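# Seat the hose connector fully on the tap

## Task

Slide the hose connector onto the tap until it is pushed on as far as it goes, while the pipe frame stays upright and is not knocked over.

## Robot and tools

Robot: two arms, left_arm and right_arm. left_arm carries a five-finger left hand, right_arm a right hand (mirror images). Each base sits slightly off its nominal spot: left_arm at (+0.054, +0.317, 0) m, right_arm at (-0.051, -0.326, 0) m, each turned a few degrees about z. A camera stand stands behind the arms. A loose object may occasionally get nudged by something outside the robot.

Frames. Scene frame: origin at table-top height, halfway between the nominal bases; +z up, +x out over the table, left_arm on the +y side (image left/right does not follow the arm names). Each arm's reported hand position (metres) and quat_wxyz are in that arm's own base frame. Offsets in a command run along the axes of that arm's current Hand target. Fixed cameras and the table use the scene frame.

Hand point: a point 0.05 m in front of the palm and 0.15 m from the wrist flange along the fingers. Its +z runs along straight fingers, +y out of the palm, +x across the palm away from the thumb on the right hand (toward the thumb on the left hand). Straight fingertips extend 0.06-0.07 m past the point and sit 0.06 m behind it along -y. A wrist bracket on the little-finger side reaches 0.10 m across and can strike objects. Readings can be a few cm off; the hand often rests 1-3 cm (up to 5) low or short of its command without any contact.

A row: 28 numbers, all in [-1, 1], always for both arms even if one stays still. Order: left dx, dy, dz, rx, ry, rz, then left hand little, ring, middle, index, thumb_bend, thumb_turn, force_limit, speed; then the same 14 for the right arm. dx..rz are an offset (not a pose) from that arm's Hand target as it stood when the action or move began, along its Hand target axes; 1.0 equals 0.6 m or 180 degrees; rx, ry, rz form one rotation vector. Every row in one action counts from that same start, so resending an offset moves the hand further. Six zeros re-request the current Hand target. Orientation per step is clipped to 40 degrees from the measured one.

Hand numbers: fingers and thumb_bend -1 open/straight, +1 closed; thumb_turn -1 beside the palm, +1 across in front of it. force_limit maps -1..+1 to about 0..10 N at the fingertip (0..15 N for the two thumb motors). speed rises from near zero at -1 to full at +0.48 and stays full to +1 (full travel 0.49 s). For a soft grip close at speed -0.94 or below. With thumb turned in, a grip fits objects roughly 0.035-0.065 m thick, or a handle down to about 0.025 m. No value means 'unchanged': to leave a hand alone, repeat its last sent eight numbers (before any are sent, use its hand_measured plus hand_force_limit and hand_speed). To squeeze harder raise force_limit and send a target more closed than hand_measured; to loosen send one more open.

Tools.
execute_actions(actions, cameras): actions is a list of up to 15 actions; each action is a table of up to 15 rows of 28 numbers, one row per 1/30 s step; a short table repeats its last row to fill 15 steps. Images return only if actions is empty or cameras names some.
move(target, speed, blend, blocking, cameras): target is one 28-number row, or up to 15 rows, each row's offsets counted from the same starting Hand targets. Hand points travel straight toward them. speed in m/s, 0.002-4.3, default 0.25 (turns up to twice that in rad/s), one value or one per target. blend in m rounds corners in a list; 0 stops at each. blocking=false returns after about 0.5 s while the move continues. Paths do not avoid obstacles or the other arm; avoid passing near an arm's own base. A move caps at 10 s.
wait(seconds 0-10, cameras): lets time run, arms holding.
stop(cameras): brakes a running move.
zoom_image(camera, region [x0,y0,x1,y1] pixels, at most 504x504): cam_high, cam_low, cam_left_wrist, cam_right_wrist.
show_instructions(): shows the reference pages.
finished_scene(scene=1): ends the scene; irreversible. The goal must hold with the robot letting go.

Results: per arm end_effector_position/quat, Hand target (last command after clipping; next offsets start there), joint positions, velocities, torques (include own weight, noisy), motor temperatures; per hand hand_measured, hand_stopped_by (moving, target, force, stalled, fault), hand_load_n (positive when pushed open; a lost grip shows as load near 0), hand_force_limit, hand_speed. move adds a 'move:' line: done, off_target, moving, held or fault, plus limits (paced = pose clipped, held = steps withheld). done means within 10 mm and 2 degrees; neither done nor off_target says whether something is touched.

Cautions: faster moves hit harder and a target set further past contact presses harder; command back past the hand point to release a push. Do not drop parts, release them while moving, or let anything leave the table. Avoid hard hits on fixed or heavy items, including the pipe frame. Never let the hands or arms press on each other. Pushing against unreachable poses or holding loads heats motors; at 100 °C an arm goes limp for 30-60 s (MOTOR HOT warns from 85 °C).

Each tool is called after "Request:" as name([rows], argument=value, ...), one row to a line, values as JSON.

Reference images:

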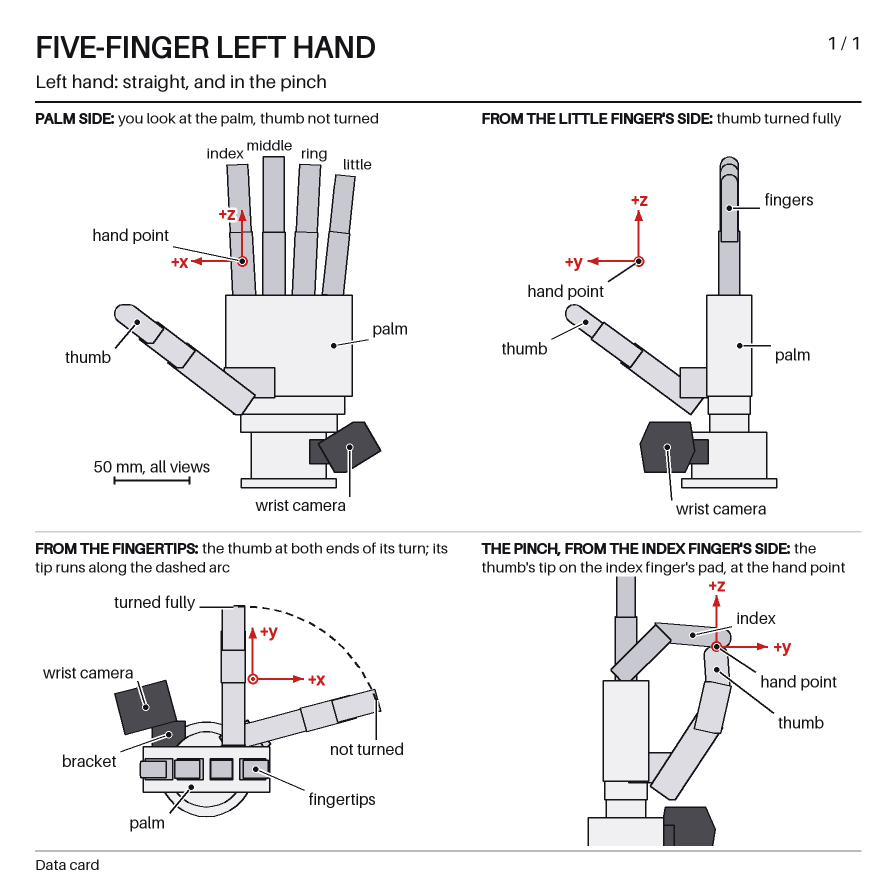

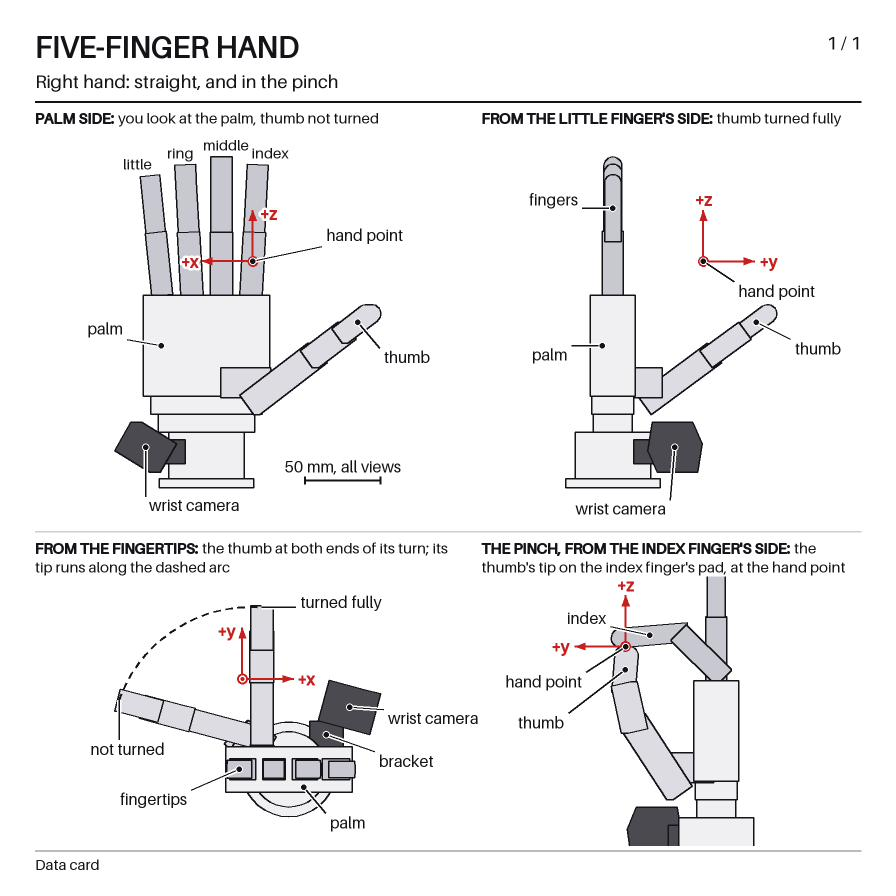

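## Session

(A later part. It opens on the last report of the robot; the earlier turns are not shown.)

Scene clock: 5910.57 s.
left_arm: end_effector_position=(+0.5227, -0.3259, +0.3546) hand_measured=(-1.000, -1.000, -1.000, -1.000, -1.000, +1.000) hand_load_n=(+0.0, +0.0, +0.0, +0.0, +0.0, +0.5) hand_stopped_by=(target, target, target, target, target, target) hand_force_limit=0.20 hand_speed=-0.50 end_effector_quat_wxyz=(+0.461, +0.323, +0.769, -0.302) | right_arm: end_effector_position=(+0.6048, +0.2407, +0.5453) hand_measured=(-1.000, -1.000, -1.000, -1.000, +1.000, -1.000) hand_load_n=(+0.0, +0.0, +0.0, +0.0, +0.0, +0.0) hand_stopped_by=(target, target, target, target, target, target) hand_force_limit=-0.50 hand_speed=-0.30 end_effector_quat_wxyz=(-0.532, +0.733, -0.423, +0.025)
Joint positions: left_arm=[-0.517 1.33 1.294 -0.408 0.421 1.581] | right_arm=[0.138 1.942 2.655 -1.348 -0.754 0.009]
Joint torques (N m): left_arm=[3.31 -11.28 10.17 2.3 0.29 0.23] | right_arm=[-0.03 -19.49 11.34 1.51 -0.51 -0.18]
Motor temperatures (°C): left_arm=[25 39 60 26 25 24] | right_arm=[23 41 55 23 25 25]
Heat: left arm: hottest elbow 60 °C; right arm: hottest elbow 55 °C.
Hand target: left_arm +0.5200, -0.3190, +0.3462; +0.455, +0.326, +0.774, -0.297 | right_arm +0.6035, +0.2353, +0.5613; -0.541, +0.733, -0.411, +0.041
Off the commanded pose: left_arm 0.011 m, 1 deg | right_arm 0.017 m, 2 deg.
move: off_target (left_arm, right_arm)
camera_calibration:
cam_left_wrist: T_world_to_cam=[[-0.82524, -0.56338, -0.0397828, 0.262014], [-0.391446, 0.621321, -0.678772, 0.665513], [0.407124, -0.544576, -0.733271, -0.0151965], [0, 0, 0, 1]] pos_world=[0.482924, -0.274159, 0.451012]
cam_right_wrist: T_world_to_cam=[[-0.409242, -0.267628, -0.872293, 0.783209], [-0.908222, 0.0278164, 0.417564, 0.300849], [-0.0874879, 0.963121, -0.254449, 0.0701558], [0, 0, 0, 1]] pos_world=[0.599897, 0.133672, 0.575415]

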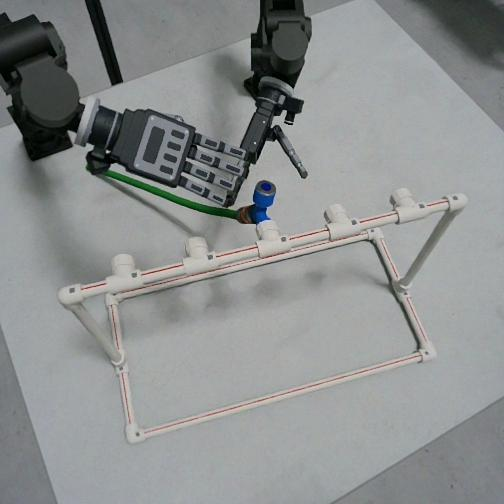

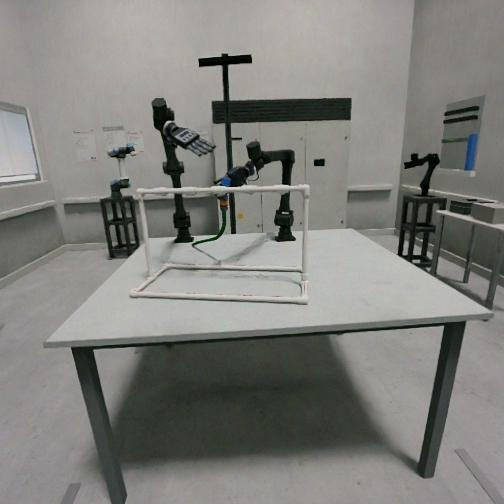

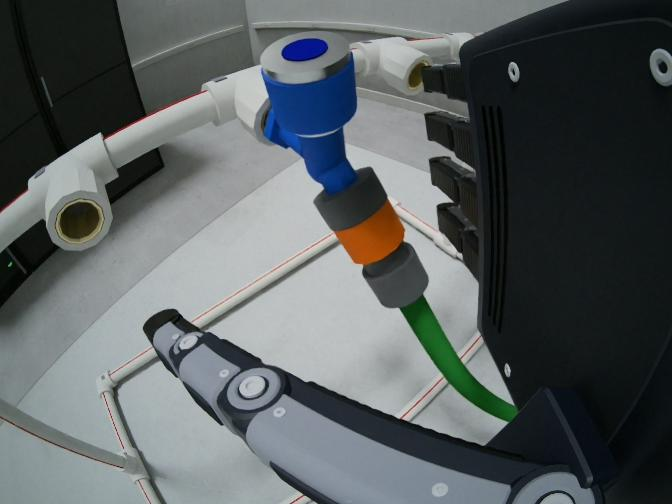

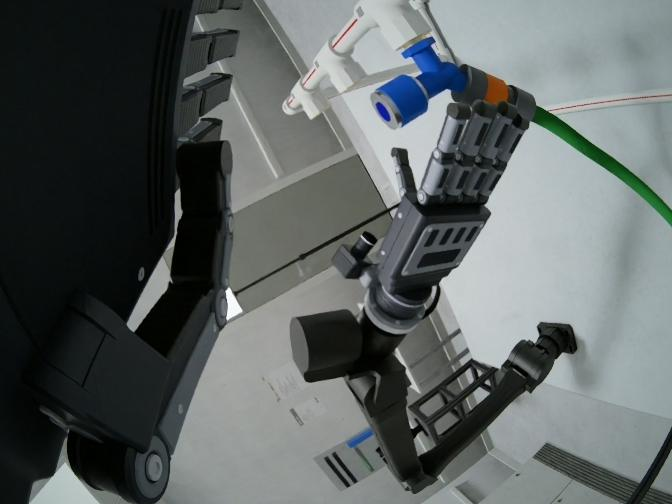

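Request:
execute_actions(actions=[])

Scene clock: 5924.97 s.
left_arm: end_effector_position=(+0.5227, -0.3259, +0.3546) hand_measured=(-1.000, -1.000, -1.000, -1.000, -1.000, +1.000) hand_load_n=(+0.0, +0.0, +0.0, +0.0, +0.0, +0.5) hand_stopped_by=(target, target, target, target, target, target) hand_force_limit=0.20 hand_speed=-0.50 end_effector_quat_wxyz=(+0.461, +0.324, +0.769, -0.302) | right_arm: end_effector_position=(+0.6048, +0.2407, +0.5453) hand_measured=(-1.000, -1.000, -1.000, -1.000, +1.000, -1.000) hand_load_n=(+0.0, +0.0, +0.0, +0.0, +0.0, +0.0) hand_stopped_by=(target, target, target, target, target, target) hand_force_limit=-0.50 hand_speed=-0.30 end_effector_quat_wxyz=(-0.532, +0.733, -0.423, +0.025)
Joint positions: left_arm=[-0.517 1.33 1.294 -0.408 0.421 1.581] | right_arm=[0.138 1.942 2.655 -1.348 -0.754 0.009]
Joint velocities: within noise
Joint torques (N m): left_arm=[3.25 -11.11 10.15 2.3 0.29 0.25] | right_arm=[-0.09 -19.55 11.36 1.5 -0.51 -0.19]
Motor temperatures (°C): left_arm=[25 38 60 26 25 24] | right_arm=[23 41 53 23 25 25]
Heat: left arm: hottest elbow 60 °C; right arm: hottest elbow 53 °C.
Hand target: left_arm +0.5200, -0.3190, +0.3462; +0.455, +0.326, +0.774, -0.297 | right_arm +0.6035, +0.2353, +0.5613; -0.541, +0.733, -0.411, +0.041
Off the commanded pose: left_arm 0.011 m, 1 deg | right_arm 0.017 m, 2 deg.
camera_calibration:
cam_left_wrist: T_world_to_cam=[[-0.82542, -0.563077, -0.040321, 0.262427], [-0.39106, 0.621846, -0.678513, 0.665355], [0.407129, -0.544291, -0.733481, -0.015026], [0, 0, 0, 1]] pos_world=[0.482923, -0.27416, 0.451012]
cam_right_wrist: T_world_to_cam=[[-0.409242, -0.267628, -0.872293, 0.783209], [-0.908222, 0.0278164, 0.417564, 0.300849], [-0.0874879, 0.963121, -0.254449, 0.0701558], [0, 0, 0, 1]] pos_world=[0.599897, 0.133672, 0.575415]

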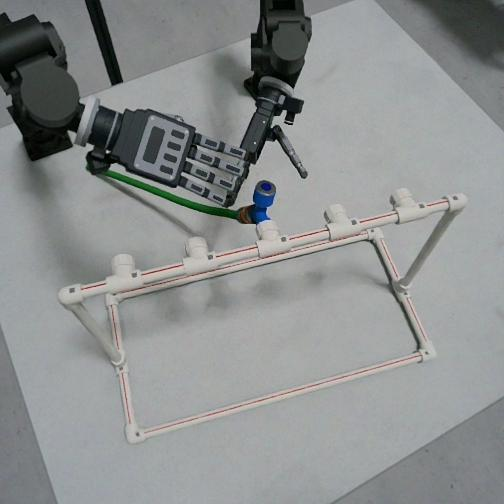

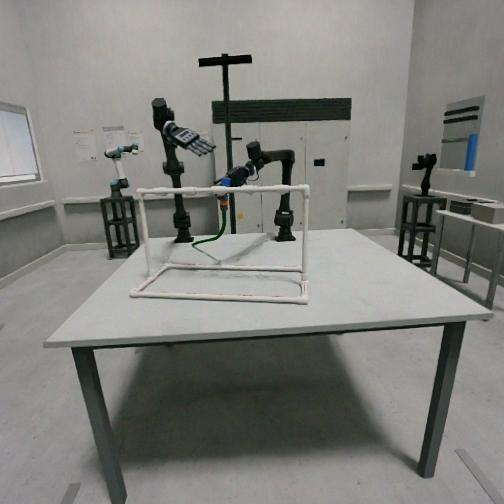

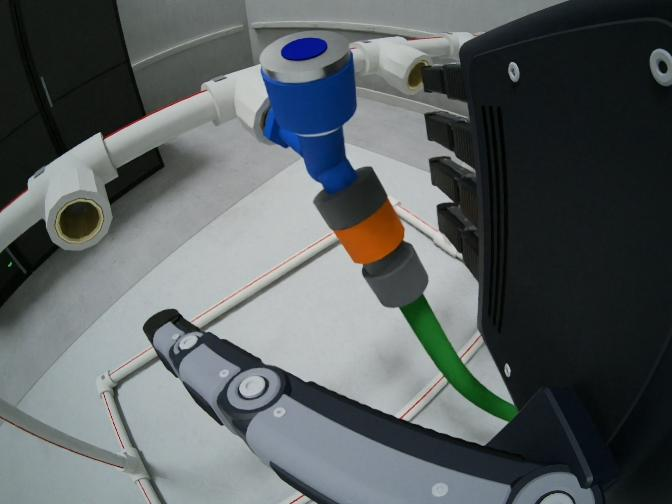

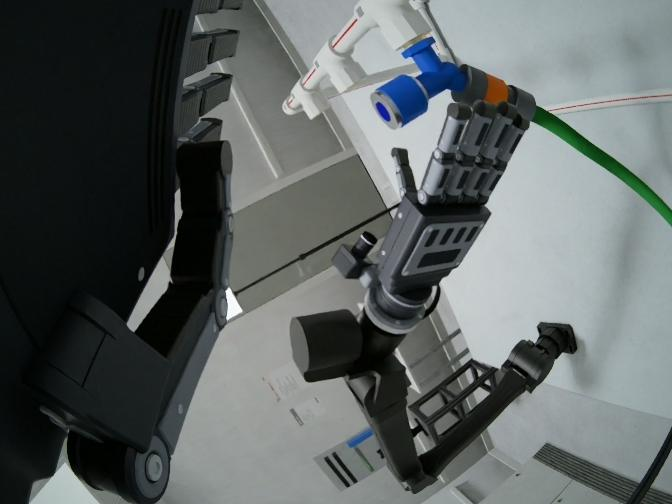

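Request:
zoom_image(camera="cam_left_wrist", region=[270, 120, 470, 320])

Scaled by 2.520 from the camera's 672x504 image, which has a finer 960x720 frame.

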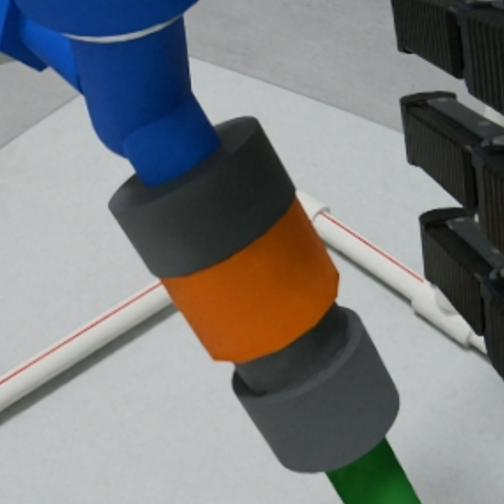

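Request:
finished_scene()

The scene is finished: the task was done.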